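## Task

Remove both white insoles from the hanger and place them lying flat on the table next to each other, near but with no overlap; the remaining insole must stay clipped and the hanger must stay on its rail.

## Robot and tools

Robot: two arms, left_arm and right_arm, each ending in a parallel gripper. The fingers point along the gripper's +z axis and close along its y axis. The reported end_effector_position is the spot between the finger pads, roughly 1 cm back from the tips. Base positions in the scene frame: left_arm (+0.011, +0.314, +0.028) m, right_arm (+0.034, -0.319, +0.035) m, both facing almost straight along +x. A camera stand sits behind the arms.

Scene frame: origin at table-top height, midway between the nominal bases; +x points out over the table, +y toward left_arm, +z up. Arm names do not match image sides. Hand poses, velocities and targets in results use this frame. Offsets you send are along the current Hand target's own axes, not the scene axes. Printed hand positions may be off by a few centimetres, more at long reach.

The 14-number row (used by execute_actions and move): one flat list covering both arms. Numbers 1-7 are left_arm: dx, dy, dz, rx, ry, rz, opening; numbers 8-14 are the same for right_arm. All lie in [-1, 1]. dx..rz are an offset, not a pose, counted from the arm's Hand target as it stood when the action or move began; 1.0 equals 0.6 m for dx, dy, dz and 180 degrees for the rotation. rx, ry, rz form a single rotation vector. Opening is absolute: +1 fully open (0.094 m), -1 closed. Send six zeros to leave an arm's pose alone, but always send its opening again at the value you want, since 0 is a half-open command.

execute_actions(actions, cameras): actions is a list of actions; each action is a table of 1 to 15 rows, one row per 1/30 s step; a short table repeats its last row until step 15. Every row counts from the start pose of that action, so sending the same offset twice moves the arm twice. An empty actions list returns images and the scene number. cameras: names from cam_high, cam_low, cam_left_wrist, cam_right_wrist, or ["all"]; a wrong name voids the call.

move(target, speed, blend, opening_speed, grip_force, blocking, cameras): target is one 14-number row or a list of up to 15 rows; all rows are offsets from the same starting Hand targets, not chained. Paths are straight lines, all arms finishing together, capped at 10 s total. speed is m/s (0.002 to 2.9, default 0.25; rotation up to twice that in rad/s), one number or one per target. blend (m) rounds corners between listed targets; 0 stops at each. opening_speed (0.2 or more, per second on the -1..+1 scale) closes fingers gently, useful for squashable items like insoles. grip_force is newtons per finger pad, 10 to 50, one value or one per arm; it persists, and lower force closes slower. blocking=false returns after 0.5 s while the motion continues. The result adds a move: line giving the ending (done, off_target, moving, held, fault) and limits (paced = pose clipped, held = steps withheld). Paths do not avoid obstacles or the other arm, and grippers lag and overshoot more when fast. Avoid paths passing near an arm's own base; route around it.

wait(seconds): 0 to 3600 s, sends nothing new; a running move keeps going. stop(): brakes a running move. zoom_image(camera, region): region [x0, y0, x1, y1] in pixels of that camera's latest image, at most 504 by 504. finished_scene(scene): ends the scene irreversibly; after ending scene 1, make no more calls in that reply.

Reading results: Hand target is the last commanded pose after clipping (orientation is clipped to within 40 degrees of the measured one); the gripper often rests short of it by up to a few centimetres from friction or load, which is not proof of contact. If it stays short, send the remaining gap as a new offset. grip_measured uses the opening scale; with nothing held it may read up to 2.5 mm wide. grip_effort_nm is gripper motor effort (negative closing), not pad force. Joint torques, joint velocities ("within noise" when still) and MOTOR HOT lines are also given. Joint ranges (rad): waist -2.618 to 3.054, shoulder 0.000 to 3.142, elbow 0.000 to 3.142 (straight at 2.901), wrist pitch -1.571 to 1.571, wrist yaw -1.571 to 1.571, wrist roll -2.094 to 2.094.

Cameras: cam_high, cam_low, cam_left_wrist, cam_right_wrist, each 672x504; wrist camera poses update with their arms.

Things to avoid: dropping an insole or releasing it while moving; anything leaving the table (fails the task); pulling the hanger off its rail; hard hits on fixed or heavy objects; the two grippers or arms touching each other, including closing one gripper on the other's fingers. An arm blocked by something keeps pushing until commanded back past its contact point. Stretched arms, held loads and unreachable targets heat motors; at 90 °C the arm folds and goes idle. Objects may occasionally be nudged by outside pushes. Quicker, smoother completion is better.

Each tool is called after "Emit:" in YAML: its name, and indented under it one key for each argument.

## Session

Emit:
execute_actions:
  actions: []

Emit:
zoom_image:
  camera: "cam_high"
  region: [190, 130, 470, 420]

Emit:
zoom_image:
  camera: "cam_low"
  region: [180, 90, 400, 255]

Scene clock: 0.00 s.
left_arm: end_effector_position=(+0.4187, +0.3095, +0.1377) grip_measured=+1.000 grip_effort_nm=n/a end_effector_quat_wxyz=(+0.601, -0.010, +0.799, +0.006) | right_arm: end_effector_position=(+0.4416, -0.2891, +0.1421) grip_measured=+1.000 grip_effort_nm=n/a end_effector_quat_wxyz=(+0.601, -0.016, +0.797, -0.054)
Joint positions: left_arm=[-0.057 1.558 0.385 0.891 -0.057 -0.02 0.094] | right_arm=[0.142 1.595 0.394 0.918 0.231 -0.043 0.094]
Joint velocities: within noise
Joint torques (N m): no reading
Heat: left arm: 28 °C; right arm: 30 °C.
Hand target: left_arm +0.4205, +0.3095, +0.1427; +0.606, -0.010, +0.795, +0.005 | right_arm +0.4416, -0.2893, +0.1416; +0.599, -0.016, +0.799, -0.055
Tool commands: left_gripper/opening=+1.0 right_gripper/opening=+1.0
camera_calibration:
cam_left_wrist: T_world_to_cam=[[0.0144, -0.99985, -0.00924, 0.30679], [-0.65545, -0.00246, -0.75523, 0.41541], [0.7551, 0.01693, -0.65539, -0.14305]] pos_world=[0.37588, 0.31019, 0.22282]
cam_right_wrist: T_world_to_cam=[[-0.05137, -0.99347, 0.10191, -0.27935], [-0.66431, -0.0422, -0.74626, 0.42705], [0.74569, -0.10604, -0.65781, -0.17867]] pos_world=[0.40258, -0.27844, 0.22963]

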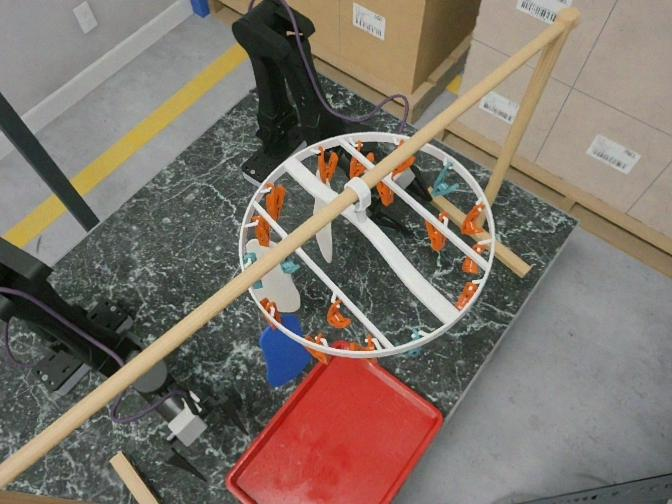

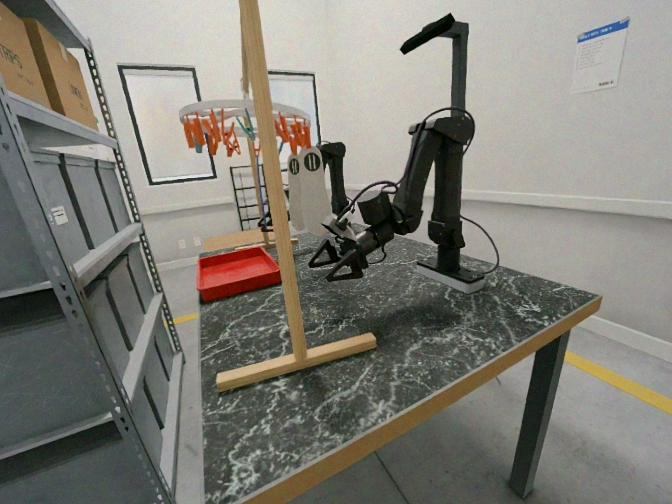

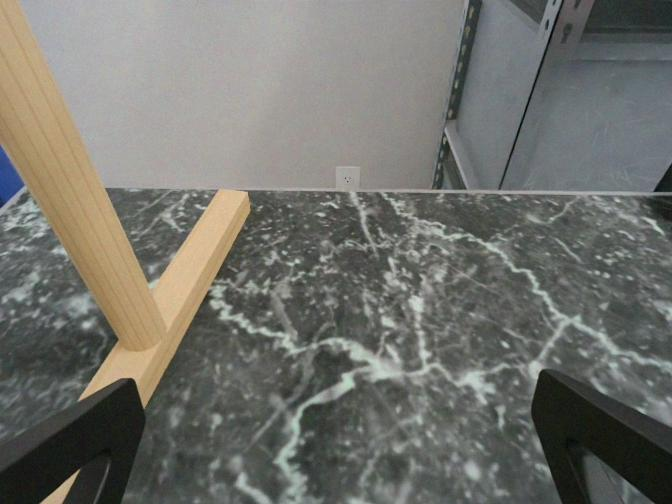

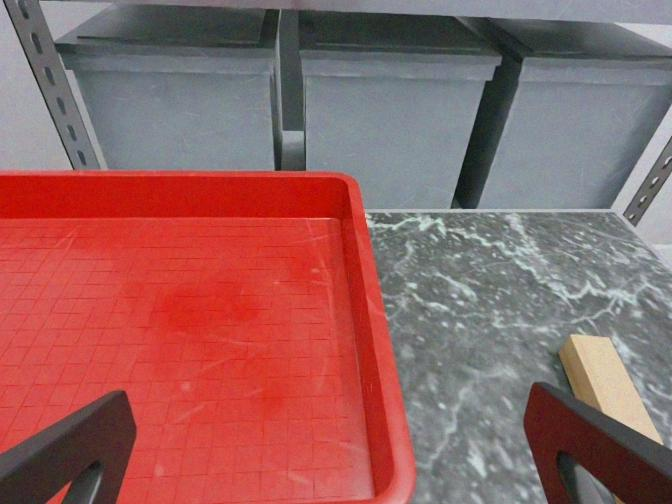

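Scaled by 1.738 from the camera's image (finer frame: 960x720).

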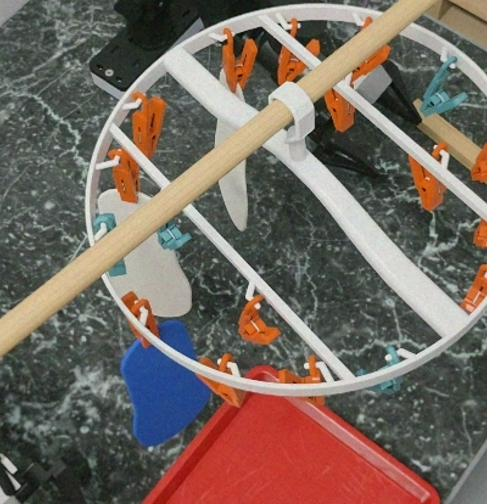

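Scaled by 2.291 from the camera's image (finer frame: 960x720).

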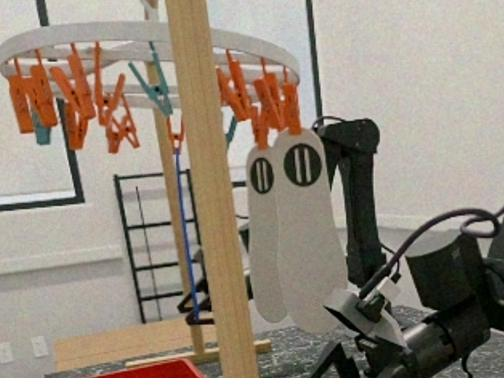

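Emit:
move:
  target:
    - [-0.018,-0.147,-0.173,0.072,-0.042,0.01,1,-0.023,0.044,-0.29,-0.078,-0.048,0.006,1]
    - [-0.037,-0.293,-0.346,0.1449,-0.0836,0.0208,1,-0.061,0.309,-0.382,-0.1555,-0.0961,0.0119,1]
  blend: 0.05
  cameras: ["cam_left_wrist","cam_right_wrist"]

Scene clock: 26.77 s.
left_arm: end_effector_position=(+0.2306, +0.1306, +0.2125) grip_measured=+1.000 grip_effort_nm=-0.01 end_effector_quat_wxyz=(+0.687, +0.159, +0.693, -0.148) | right_arm: end_effector_position=(+0.2392, -0.0891, +0.2161) grip_measured=+1.000 grip_effort_nm=0.00 end_effector_quat_wxyz=(+0.688, -0.154, +0.692, +0.155)
Joint positions: left_arm=[-1.114 0.707 0.05 0.642 -0.658 0.005 0.094] | right_arm=[1.263 1.12 0.121 0.991 0.852 0.008 0.094]
Joint torques (N m): left_arm=[-0.73 -0.66 8.42 1.66 -0.1 -0.09] | right_arm=[0.54 -1.1 9.07 1.38 0.07 -0.06]
Heat: left arm: 31 °C; right arm: 32 °C.
Hand target: left_arm +0.2303, +0.1296, +0.2200; +0.690, +0.153, +0.691, -0.153 | right_arm +0.2394, -0.0862, +0.2201; +0.690, -0.153, +0.690, +0.154
Off the commanded pose: left_arm 0.007 m, 1 deg | right_arm 0.005 m, 0 deg.
move: done
cam_left_wrist: T_world_to_cam=[[-0.42753, -0.90357, -0.028, 0.22465], [-0.37789, 0.20677, -0.90247, 0.28823], [0.82123, -0.37525, -0.42985, 0.03902]] pos_world=[0.17291, 0.15803, 0.28318]
cam_right_wrist: T_world_to_cam=[[0.4168, -0.90896, -0.00869, -0.17919], [-0.40046, -0.17502, -0.89945, 0.31437], [0.81604, 0.37837, -0.43695, 0.02073]] pos_world=[0.18366, -0.1157, 0.29026]

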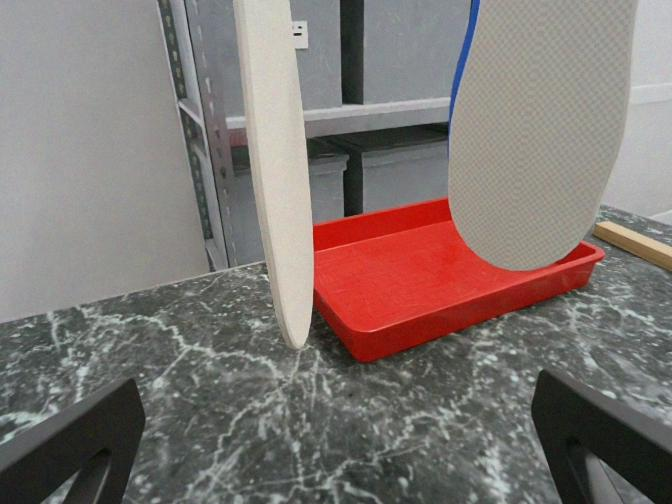

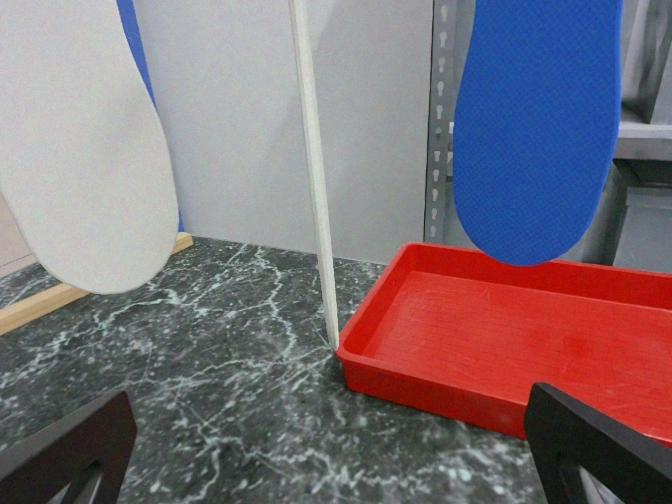

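Emit:
zoom_image:
  camera: "cam_left_wrist"
  region: [200, 0, 400, 360]

Scaled by 1.400 from the camera's image (finer frame: 960x720).

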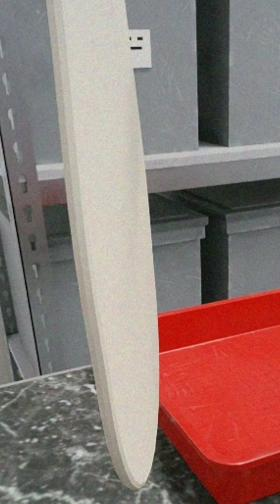

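Emit:
move:
  target:
    - [0.002,0.05,0.043,0.028,0,0,1,0.003,0.007,0.05,0,0,0,1]
    - [0.002,0.039,0.151,0.028,0,0,1,0.003,0.0055,0.158,0,0,0,1]
    - [0.002,0.039,0.151,0.028,0,0,-1,0.003,0.0055,0.158,0,0,0,-1]
  blend: [0.01,0,0]
  speed: 0.15
  opening_speed: 1.0
  cameras: ["all"]

Scene clock: 50.73 s.
left_arm: end_effector_position=(+0.3153, +0.1159, +0.2043) grip_measured=-0.943 grip_effort_nm=-0.98 end_effector_quat_wxyz=(+0.670, +0.189, +0.695, -0.177) | right_arm: end_effector_position=(+0.3207, -0.0472, +0.2169) grip_measured=-0.958 grip_effort_nm=-0.92 end_effector_quat_wxyz=(+0.690, -0.150, +0.692, +0.154)
Joint positions: left_arm=[-0.653 1.262 0.206 1.018 -0.111 0.002 0.003] | right_arm=[0.975 1.522 0.367 1.152 0.57 0.007 0.002]
Joint torques (N m): left_arm=[0.68 -1.87 8.72 2.08 0.08 -0.06] | right_arm=[-0.42 -3.85 8.72 1.48 -0.07 -0.08]
Heat: left arm: 32 °C; right arm: 33 °C.
Hand target: left_arm +0.3224, +0.1126, +0.2187; +0.683, +0.183, +0.683, -0.183 | right_arm +0.3240, -0.0430, +0.2184; +0.690, -0.153, +0.690, +0.153
Off the commanded pose: left_arm 0.016 m, 2 deg | right_arm 0.005 m, 0 deg.
move: off_target (left_arm); target 3's new opening was sent with left_arm's hand 0.016 m and 2 deg from that target
cam_left_wrist: T_world_to_cam=[[-0.5039, -0.86352, -0.02064, 0.26526], [-0.38288, 0.24472, -0.89079, 0.31056], [0.77426, -0.44097, -0.45394, -0.01224]] pos_world=[0.26205, 0.14766, 0.27656]
cam_right_wrist: T_world_to_cam=[[0.41022, -0.9119, -0.01234, -0.17229], [-0.40034, -0.16791, -0.90085, 0.35579], [0.81942, 0.37449, -0.43395, -0.06317]] pos_world=[0.26488, -0.07371, 0.29097]

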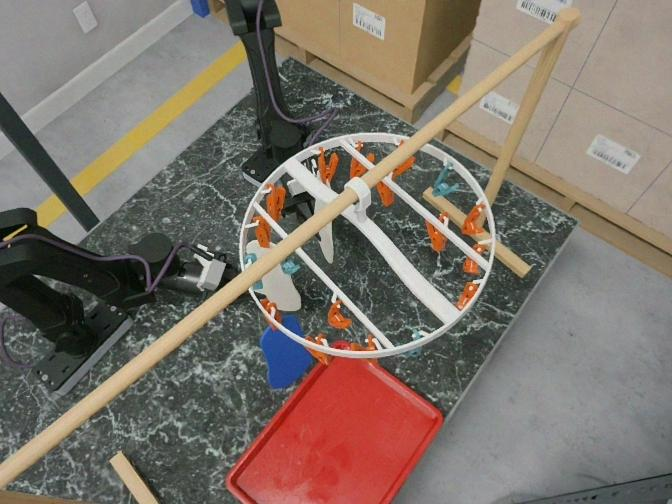

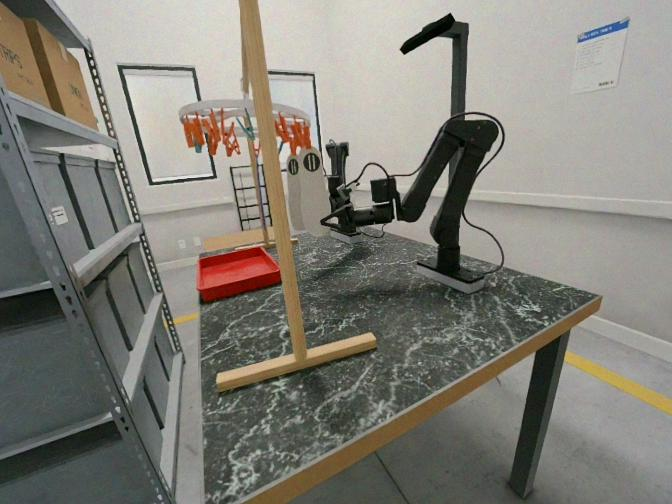

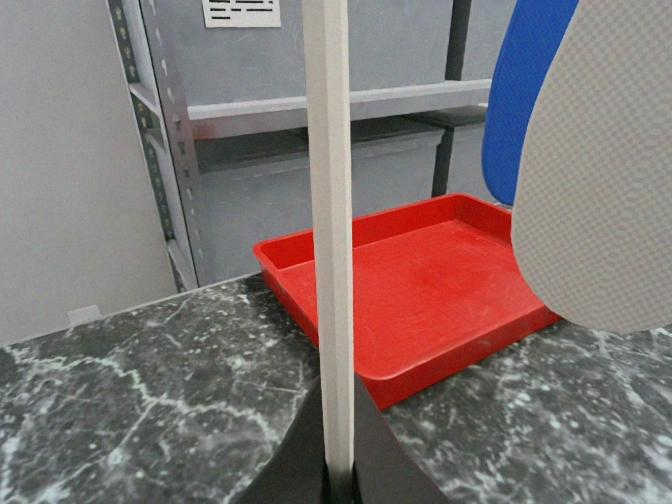

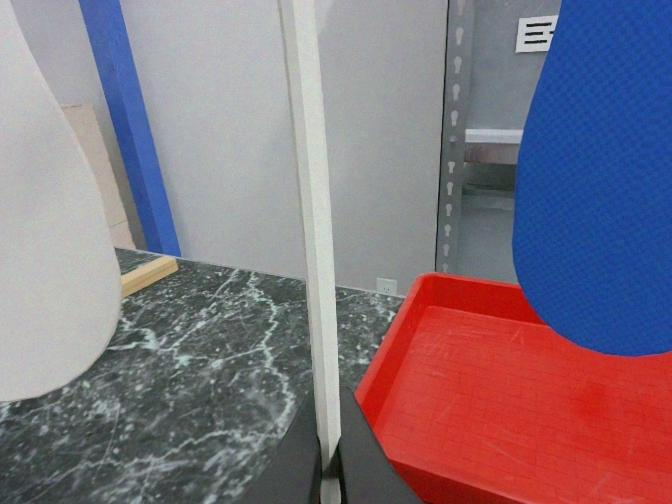

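Emit:
move:
  target: [0.198,-0.025,-0.101,0,0.139,0,-1,0.177,0.01,-0.109,0,0.139,0,-1]
  speed: 0.08
  cameras: ["cam_high","cam_low"]

Scene clock: 74.77 s.
left_arm: end_effector_position=(+0.2778, +0.1207, +0.1629) grip_measured=-0.944 grip_effort_nm=-1.04 end_effector_quat_wxyz=(+0.601, +0.188, +0.756, -0.176) | right_arm: end_effector_position=(+0.2618, -0.0701, +0.1116) grip_measured=-0.961 grip_effort_nm=-1.03 end_effector_quat_wxyz=(+0.528, -0.182, +0.822, +0.115)
Joint positions: left_arm=[-0.764 1.057 0.135 0.701 -0.211 -0.088 0.003] | right_arm=[1.121 1.38 0.29 0.544 0.641 0.346 0.002]
Joint torques (N m): left_arm=[-0.96 -0.83 2.85 0.26 -0.02 -0.1] | right_arm=[0.34 -2.93 8.98 1.24 0.13 0.01]
Heat: left arm: 32 °C; right arm: 34 °C.
Hand target: left_arm +0.2623, +0.1299, +0.0999; +0.519, +0.218, +0.815, -0.139 | right_arm +0.2622, -0.0654, +0.1120; +0.524, -0.183, +0.823, +0.116
Off the commanded pose: left_arm 0.066 m, 13 deg | right_arm 0.005 m, 0 deg.
move: off_target (left_arm)

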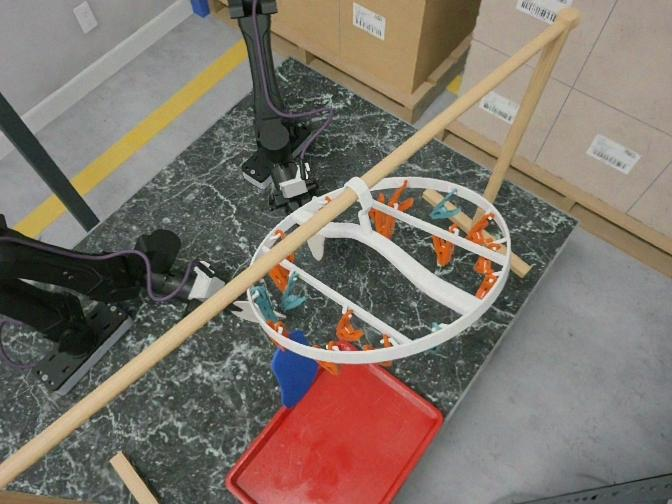

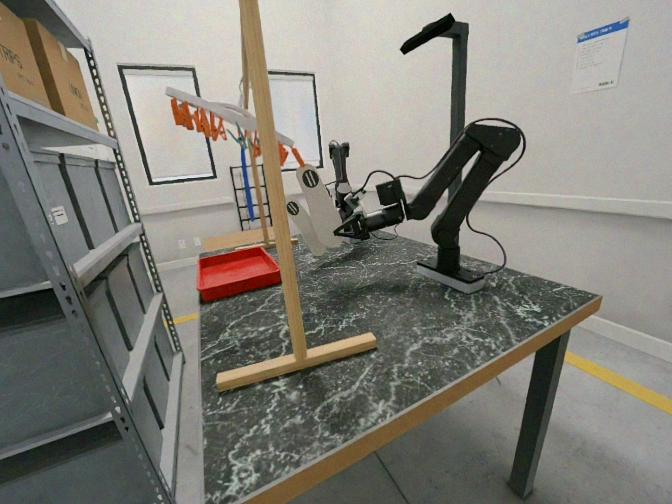

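Emit:
move:
  target: [0.074,-0.021,-0.08,0,0,0,-1,0,0,0,0,0,0,-1]
  speed: 0.08
  cameras: ["cam_high","cam_low"]

Scene clock: 81.03 s.
left_arm: end_effector_position=(+0.2054, +0.1449, +0.0853) grip_measured=-0.945 grip_effort_nm=-1.04 end_effector_quat_wxyz=(+0.498, +0.218, +0.829, -0.129) | right_arm: end_effector_position=(+0.2617, -0.0701, +0.1115) grip_measured=-0.961 grip_effort_nm=-1.03 end_effector_quat_wxyz=(+0.527, -0.182, +0.822, +0.116)
Joint positions: left_arm=[-1.051 0.714 0.014 0.148 -0.454 -0.261 0.003] | right_arm=[1.121 1.38 0.29 0.544 0.64 0.347 0.002]
Joint torques (N m): left_arm=[-0.77 -0.57 5.61 1.63 -0.25 -0.1] | right_arm=[0.27 -2.93 8.88 1.23 0.13 0.04]
Heat: left arm: 31 °C; right arm: 34 °C.
Hand target: left_arm +0.2020, +0.1501, +0.0801; +0.519, +0.218, +0.815, -0.139 | right_arm +0.2622, -0.0654, +0.1120; +0.524, -0.183, +0.823, +0.117
Off the commanded pose: left_arm 0.008 m, 3 deg | right_arm 0.005 m, 0 deg.
joint sent to its limit (left arm) — joint 3 (elbow), lower limit, where the elbow is as bent as it goes. The joint targets are off in orientation, not in position.
move: off_target (left_arm)

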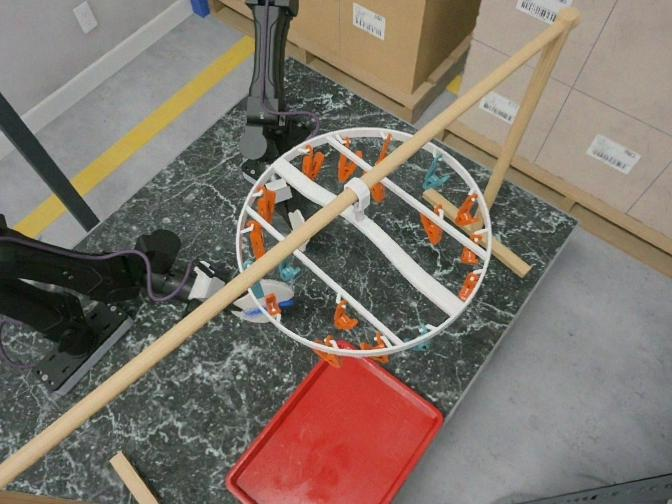

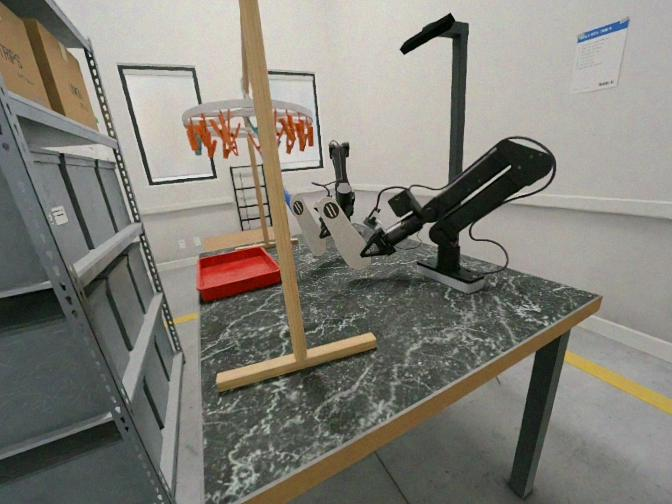

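Emit:
execute_actions:
  actions: []

Emit:
zoom_image:
  camera: "cam_high"
  region: [190, 180, 400, 390]

Emit:
zoom_image:
  camera: "cam_low"
  region: [240, 150, 440, 300]

Scene clock: 83.23 s.
left_arm: end_effector_position=(+0.2054, +0.1449, +0.0852) grip_measured=-0.945 grip_effort_nm=-1.04 end_effector_quat_wxyz=(+0.497, +0.218, +0.830, -0.129) | right_arm: end_effector_position=(+0.2617, -0.0701, +0.1115) grip_measured=-0.961 grip_effort_nm=-1.03 end_effector_quat_wxyz=(+0.527, -0.182, +0.822, +0.116)
Joint positions: left_arm=[-1.051 0.714 0.014 0.147 -0.454 -0.261 0.003] | right_arm=[1.121 1.38 0.29 0.544 0.64 0.347 0.002]
Joint velocities: within noise
Joint torques (N m): left_arm=[-0.75 -0.57 5.6 1.64 -0.25 -0.11] | right_arm=[0.31 -2.8 9.01 1.24 0.14 0.05]
Heat: left arm: 31 °C; right arm: 34 °C.
Hand target: left_arm +0.2020, +0.1500, +0.0801; +0.519, +0.218, +0.815, -0.139 | right_arm +0.2622, -0.0654, +0.1120; +0.524, -0.183, +0.823, +0.117
Tool commands: left_gripper/opening=-1.0 right_gripper/opening=-1.0
Off the commanded pose: left_arm 0.008 m, 3 deg | right_arm 0.005 m, 0 deg.
camera_calibration:
cam_left_wrist: T_world_to_cam=[[-0.4999, -0.86599, -0.01299, 0.23137], [-0.68729, 0.40578, -0.60247, 0.16996], [0.527, -0.29225, -0.79803, 0.09019]] pos_world=[0.18494, 0.15776, 0.17738]
cam_right_wrist: T_world_to_cam=[[0.40903, -0.91252, -0.00048, -0.17131], [-0.70175, -0.31421, -0.63939, 0.27273], [0.58331, 0.26187, -0.76888, 0.03922]] pos_world=[0.23858, -0.0809, 0.20446]

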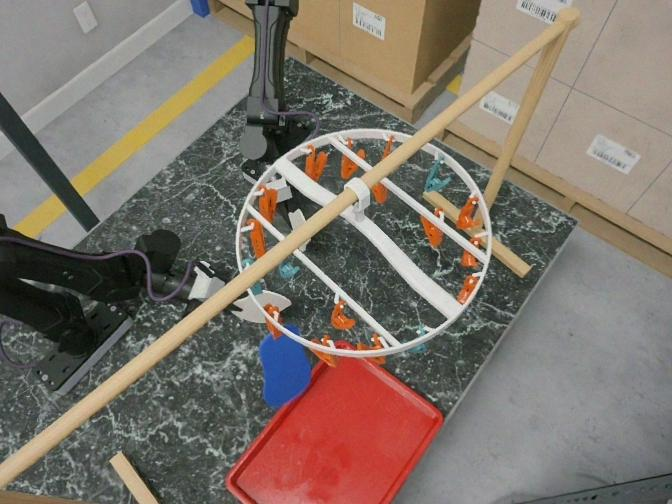

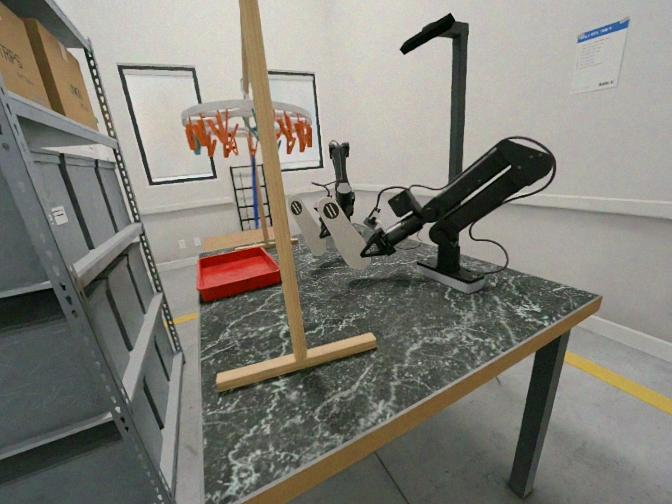

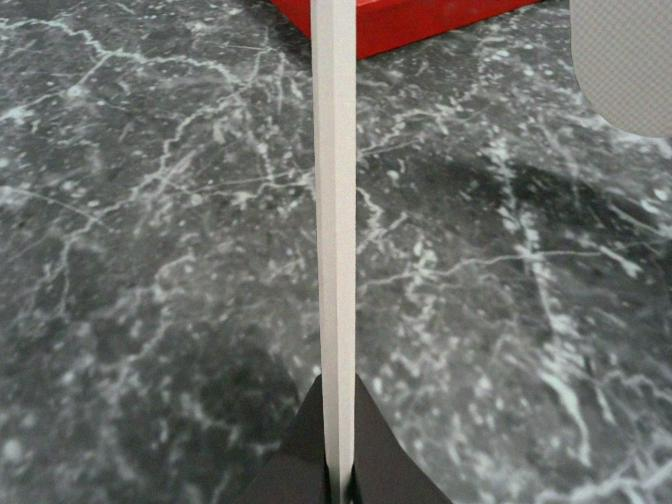

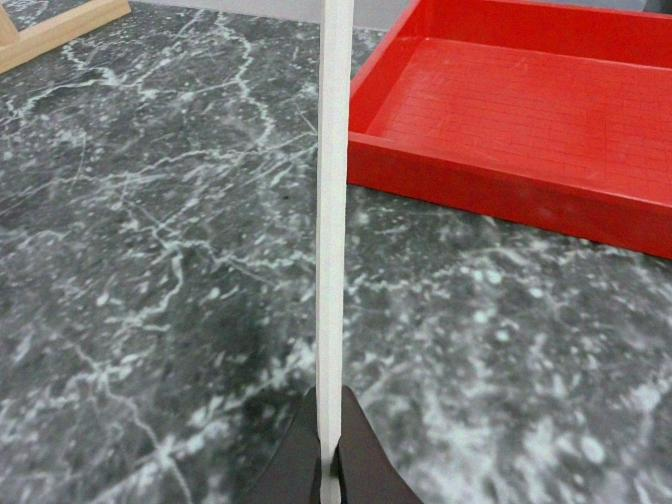

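Scaled by 2.400 from the camera's image (finer frame: 960x720).

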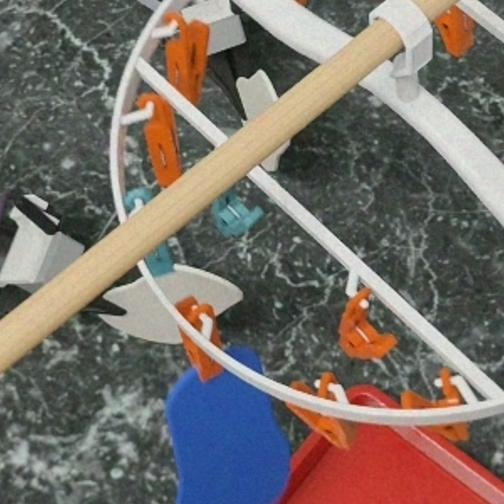

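Scaled by 2.520 from the camera's image (finer frame: 960x720).

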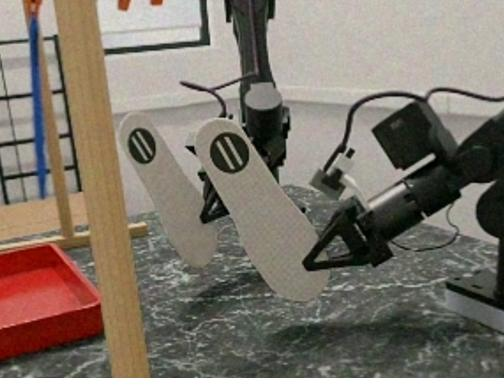

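Emit:
move:
  target:
    - [-0.123,0.023,-0.013,0.125,-0.126,0.298,-1,-0.042,-0.068,-0.099,-0.136,-0.136,-0.3,-1]
    - [-0.12,-0.0155,0.0985,0.2508,-0.251,0.5963,-1,-0.007,-0.058,-0.017,-0.2724,-0.2723,-0.6,-1]
    - [-0.04,-0.047,0.156,0.2508,-0.251,0.5963,-1,0.074,-0.0245,0.038,-0.2724,-0.2723,-0.6,-1]
  speed: 0.2
  blend: [0.03,0.02,0]
  cameras: ["all"]

Emit:
zoom_image:
  camera: "cam_high"
  region: [150, 150, 400, 400]

Scene clock: 104.40 s.
left_arm: end_effector_position=(+0.2740, +0.0794, +0.0647) grip_measured=-0.945 grip_effort_nm=-1.04 end_effector_quat_wxyz=(+0.583, +0.807, +0.086, +0.040) | right_arm: end_effector_position=(+0.2734, -0.0781, +0.0656) grip_measured=-0.961 grip_effort_nm=-1.03 end_effector_quat_wxyz=(-0.572, +0.817, -0.068, +0.038)
Joint positions: left_arm=[-0.297 1.857 0.419 0.786 1.022 2.11 0.003] | right_arm=[0.294 1.826 0.36 0.791 -0.99 -2.145 0.002]
Joint torques (N m): left_arm=[-0.23 -3.99 3.6 1.5 0.45 -0.02] | right_arm=[-0.01 -4.49 5.03 1.15 -0.45 -0.02]
Heat: left arm: 31 °C; right arm: 33 °C.
Hand target: left_arm +0.2701, +0.0782, +0.0622; +0.537, +0.843, +0.000, +0.000 | right_arm +0.2701, -0.0778, +0.0623; -0.537, +0.844, +0.000, +0.000
Off the commanded pose: left_arm 0.005 m, 13 deg | right_arm 0.005 m, 10 deg.
joint sent to its limit (left arm) — joint 6 (wrist roll), upper limit. The joint targets are off in orientation, not in position.
joint sent to its limit (right arm) — joint 6 (wrist roll), lower limit. The joint targets are off in orientation, not in position.
move: off_target (left_arm, right_arm)
cam_left_wrist: T_world_to_cam=[[-0.07923, 0.31183, -0.94683, 0.06016], [0.82392, 0.55514, 0.11389, -0.24101], [0.56114, -0.77109, -0.3009, 0.01505]] pos_world=[0.19489, 0.12664, 0.08894]
cam_right_wrist: T_world_to_cam=[[0.07284, 0.32575, 0.94265, -0.05669], [0.8294, -0.54469, 0.12414, -0.23758], [0.55389, 0.77279, -0.30985, 0.0171]] pos_world=[0.19171, -0.12416, 0.08823]

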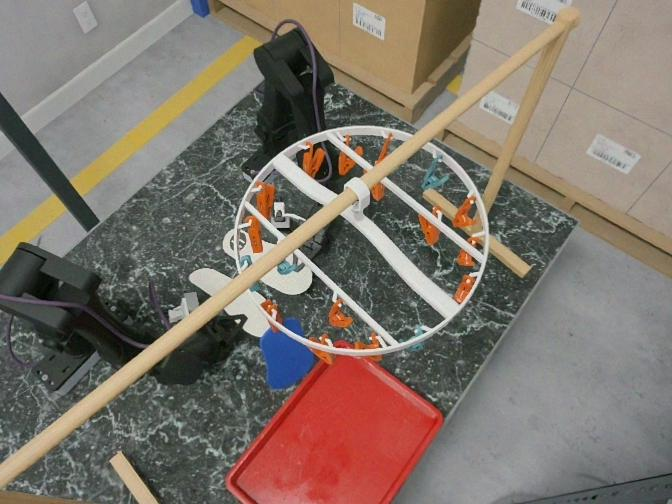

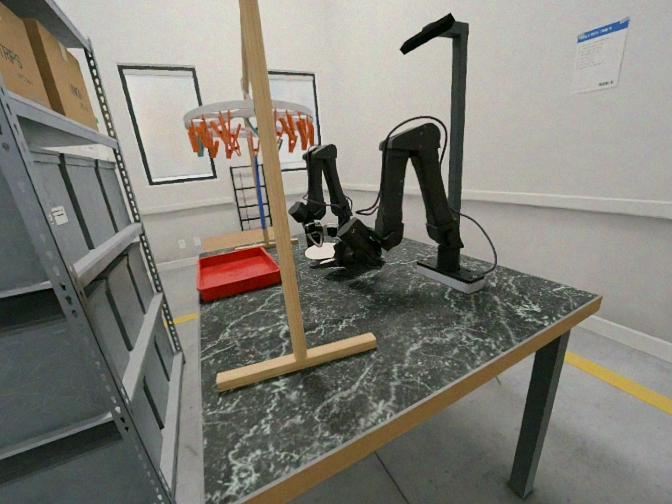

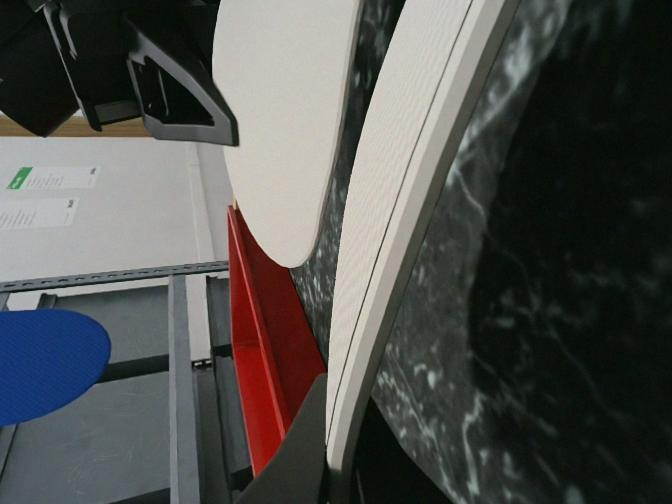

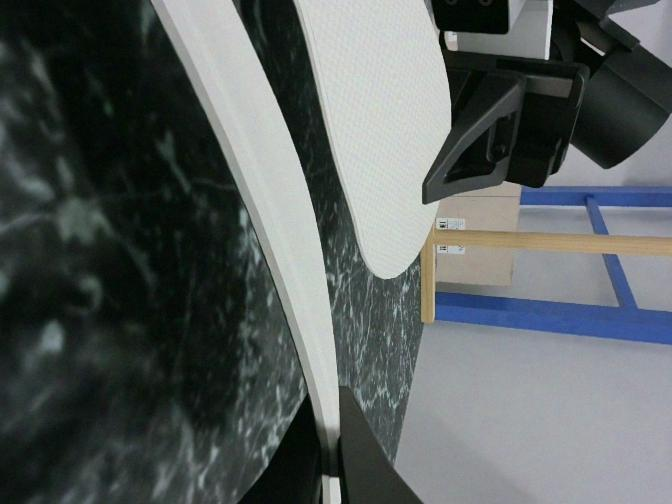

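Scaled by 2.016 from the camera's image (finer frame: 960x720).

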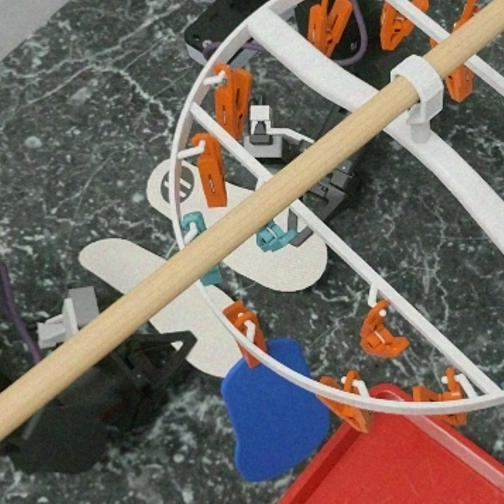

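Emit:
move:
  target: [0,-0.052,0.045,0,0,0,-1,0,0.058,0.051,0,0,0,-1]
  speed: 0.08
  cameras: ["cam_high","cam_left_wrist","cam_right_wrist"]

Emit:
zoom_image:
  camera: "cam_high"
  region: [150, 150, 400, 400]

Scene clock: 111.43 s.
left_arm: end_effector_position=(+0.2699, +0.0695, +0.0257) grip_measured=-0.945 grip_effort_nm=-1.04 end_effector_quat_wxyz=(+0.580, +0.811, +0.076, +0.029) | right_arm: end_effector_position=(+0.2725, -0.0655, +0.0241) grip_measured=-0.961 grip_effort_nm=-1.03 end_effector_quat_wxyz=(-0.570, +0.819, -0.053, +0.029)
Joint positions: left_arm=[-0.334 2.082 0.436 0.984 1.012 2.11 0.003] | right_arm=[0.337 2.099 0.397 1.027 -0.98 -2.145 0.002]
Joint torques (N m): left_arm=[-0.65 -4.44 3.66 1.5 0.33 -0.02] | right_arm=[0.46 -5.11 3.95 1.03 -0.32 -0.02]
Heat: left arm: 31 °C; right arm: 32 °C.
Hand target: left_arm +0.2701, +0.0669, +0.0225; +0.537, +0.843, +0.000, +0.000 | right_arm +0.2702, -0.0648, +0.0178; -0.537, +0.844, +0.000, +0.000
Off the commanded pose: left_arm 0.004 m, 11 deg | right_arm 0.007 m, 8 deg.
joint sent to its limit (left arm) — joint 6 (wrist roll), upper limit. The joint targets are off in orientation, not in position.
joint sent to its limit (right arm) — joint 6 (wrist roll), lower limit. The joint targets are off in orientation, not in position.
move: off_target (left_arm, right_arm)
cam_left_wrist: T_world_to_cam=[[-0.07677, 0.32245, -0.94347, 0.02453], [0.84001, 0.53066, 0.11301, -0.23025], [0.5371, -0.78385, -0.31161, 0.00562]] pos_world=[0.19228, 0.11868, 0.05092]
cam_right_wrist: T_world_to_cam=[[0.05867, 0.33337, 0.94097, -0.01728], [0.84757, -0.51465, 0.12948, -0.2279], [0.52744, 0.78994, -0.31275, 0.00334]] pos_world=[0.19242, -0.11417, 0.04681]

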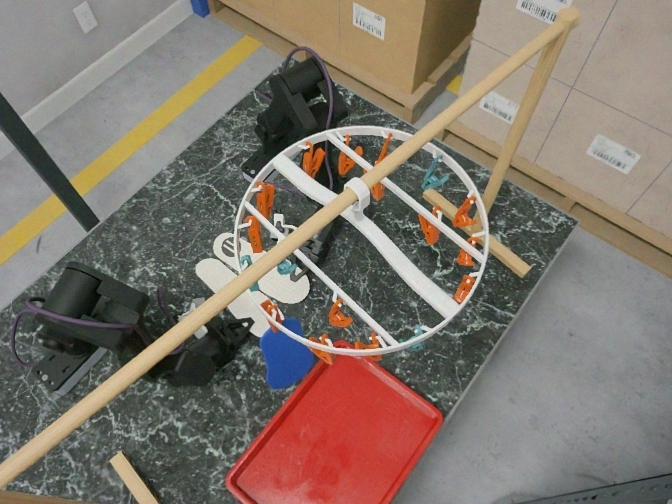

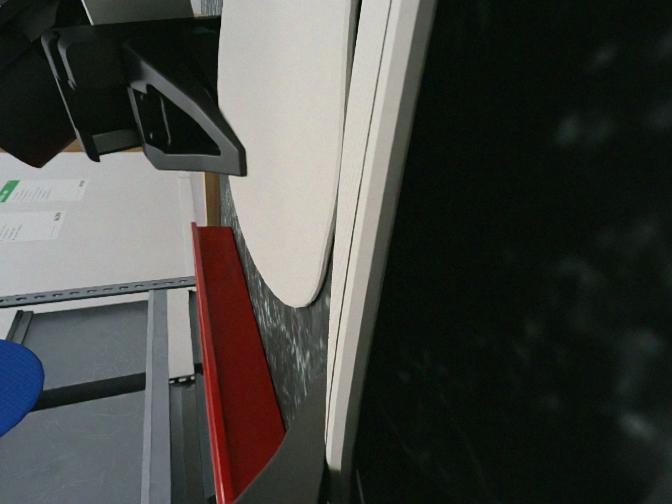

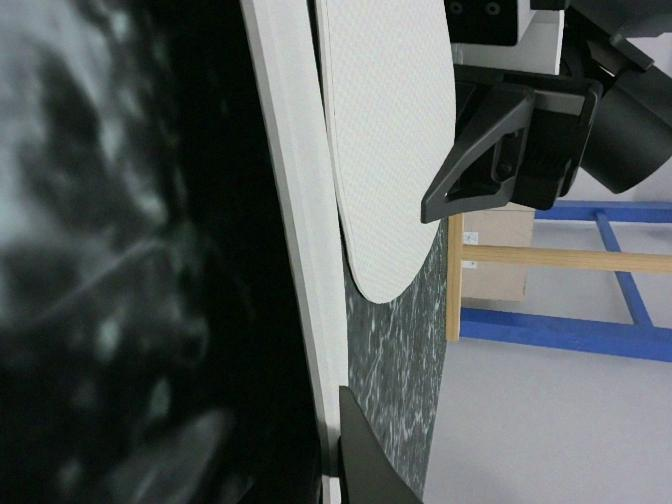

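Scaled by 2.016 from the camera's image (finer frame: 960x720).

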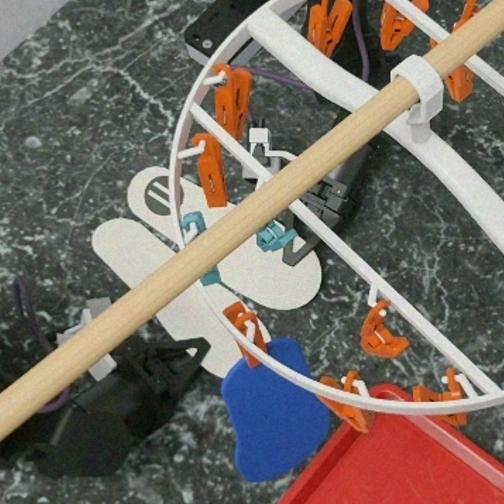

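Emit:
zoom_image:
  camera: "cam_high"
  region: [190, 220, 320, 340]

Scaled by 3.877 from the camera's image (finer frame: 960x720).

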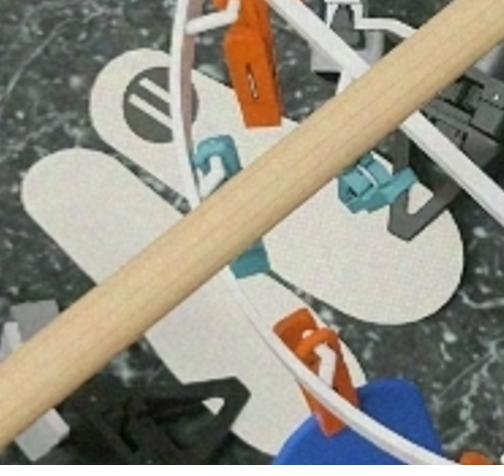

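Emit:
move:
  target:
    - [0,0,0,0,0,0,-0.7,0,0,0,0,0,0,-0.7]
    - [0,-0.056,-0.121,0,0,0,-0.7,0,0.056,-0.121,0,0,0,-0.7]
  speed: 0.1
  cameras: ["all"]

Emit:
zoom_image:
  camera: "cam_high"
  region: [190, 220, 320, 340]

Scene clock: 118.83 s.
left_arm: end_effector_position=(+0.2632, +0.1418, +0.0484) grip_measured=-0.702 grip_effort_nm=0.08 end_effector_quat_wxyz=(+0.688, +0.722, +0.013, +0.073) | right_arm: end_effector_position=(+0.2645, -0.1410, +0.0421) grip_measured=-0.702 grip_effort_nm=0.11 end_effector_quat_wxyz=(-0.674, +0.735, -0.034, +0.070)
Joint positions: left_arm=[0.007 2.352 0.38 1.556 1.464 2.073 0.014] | right_arm=[-0.034 2.387 0.298 1.571 -1.405 -2.14 0.014]
Joint torques (N m): left_arm=[1.14 -2.06 0.94 0.55 -0.37 0.33] | right_arm=[-0.44 -1.66 0.66 0.8 0.47 -0.06]
Heat: left arm: 31 °C; right arm: 32 °C.
Hand target: left_arm +0.2702, +0.1469, +0.0227; +0.537, +0.843, +0.000, +0.000 | right_arm +0.2702, -0.1448, +0.0180; -0.537, +0.844, +0.000, +0.000
Off the commanded pose: left_arm 0.027 m, 24 deg | right_arm 0.025 m, 22 deg.
joint read past its limit (right arm) — joint 4 (wrist pitch), upper limit.
joint sent to its limit (left arm) — joint 6 (wrist roll), upper limit. The joint targets are off in orientation, not in position.
joint sent to its limit (right arm) — joint 6 (wrist roll), lower limit. The joint targets are off in orientation, not in position.
move: off_target (left_arm, right_arm)
cam_left_wrist: T_world_to_cam=[[0.09522, 0.0598, -0.99366, 0.01661], [0.84419, 0.52411, 0.11244, -0.26573], [0.52751, -0.84954, -0.00058, 0.06974]] pos_world=[0.18596, 0.19753, 0.04643]
cam_right_wrist: T_world_to_cam=[[-0.03887, 0.0778, 0.99621, -0.02104], [0.8269, -0.55722, 0.07579, -0.26068], [0.561, 0.82671, -0.04267, 0.05777]] pos_world=[0.18233, -0.19137, 0.04318]

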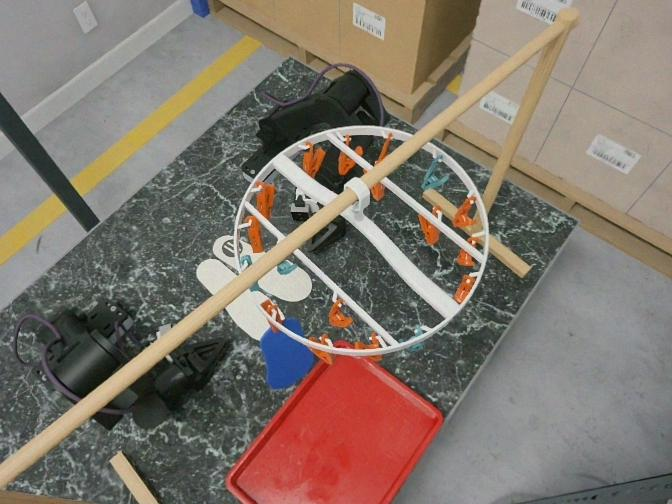

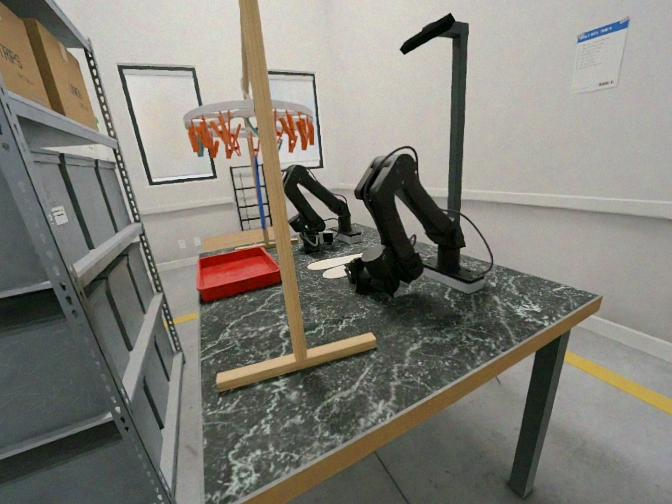

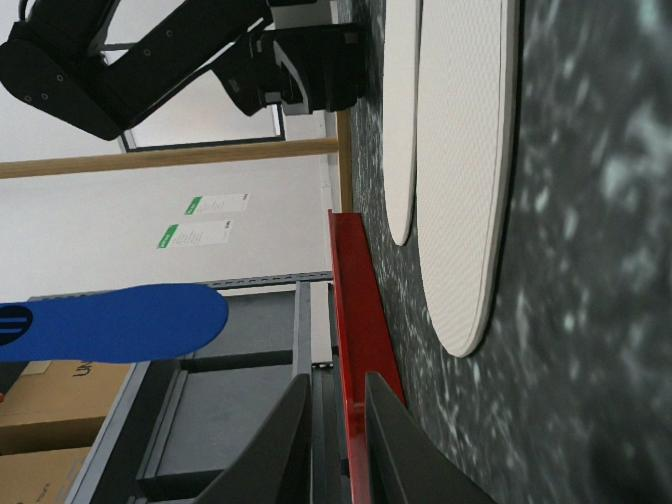

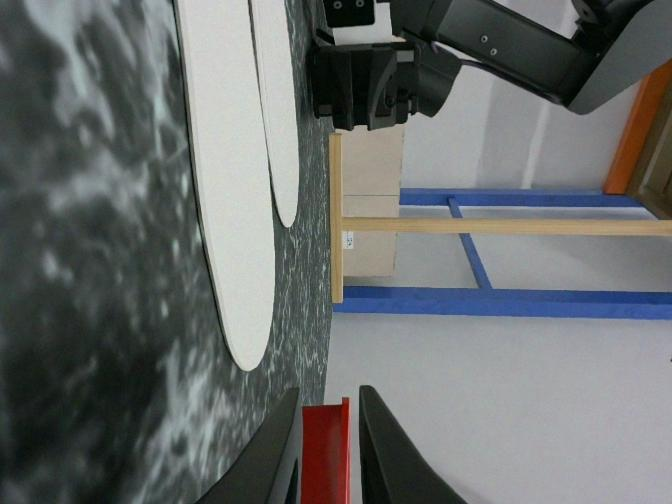

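Scaled by 3.877 from the camera's image (finer frame: 960x720).

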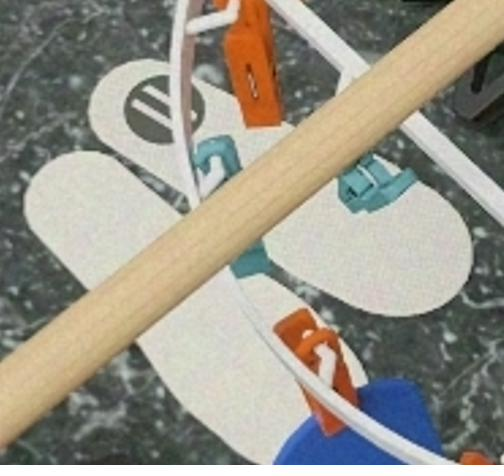

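Emit:
zoom_image:
  camera: "cam_right_wrist"
  region: [170, 0, 350, 240]

Emit:
zoom_image:
  camera: "cam_left_wrist"
  region: [360, 0, 540, 260]

Scaled by 2.100 from the camera's image (finer frame: 960x720).

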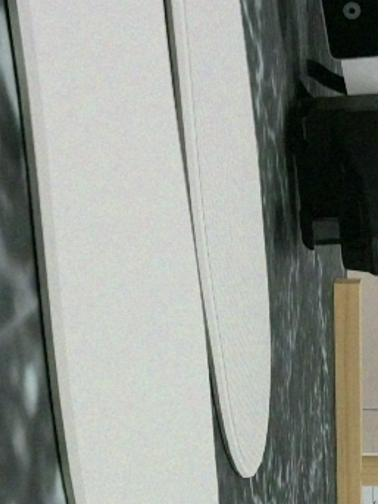

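Scaled by 1.938 from the camera's image (finer frame: 960x720).

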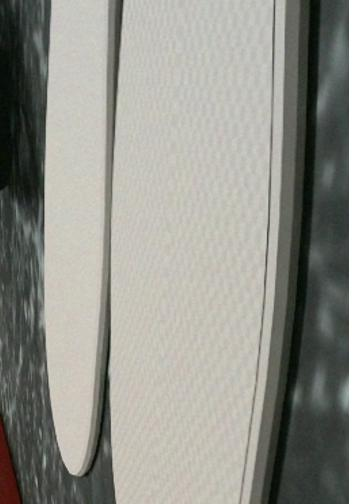

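Emit:
finished_scene:
  scene: 2

The scene is finished: the task was done.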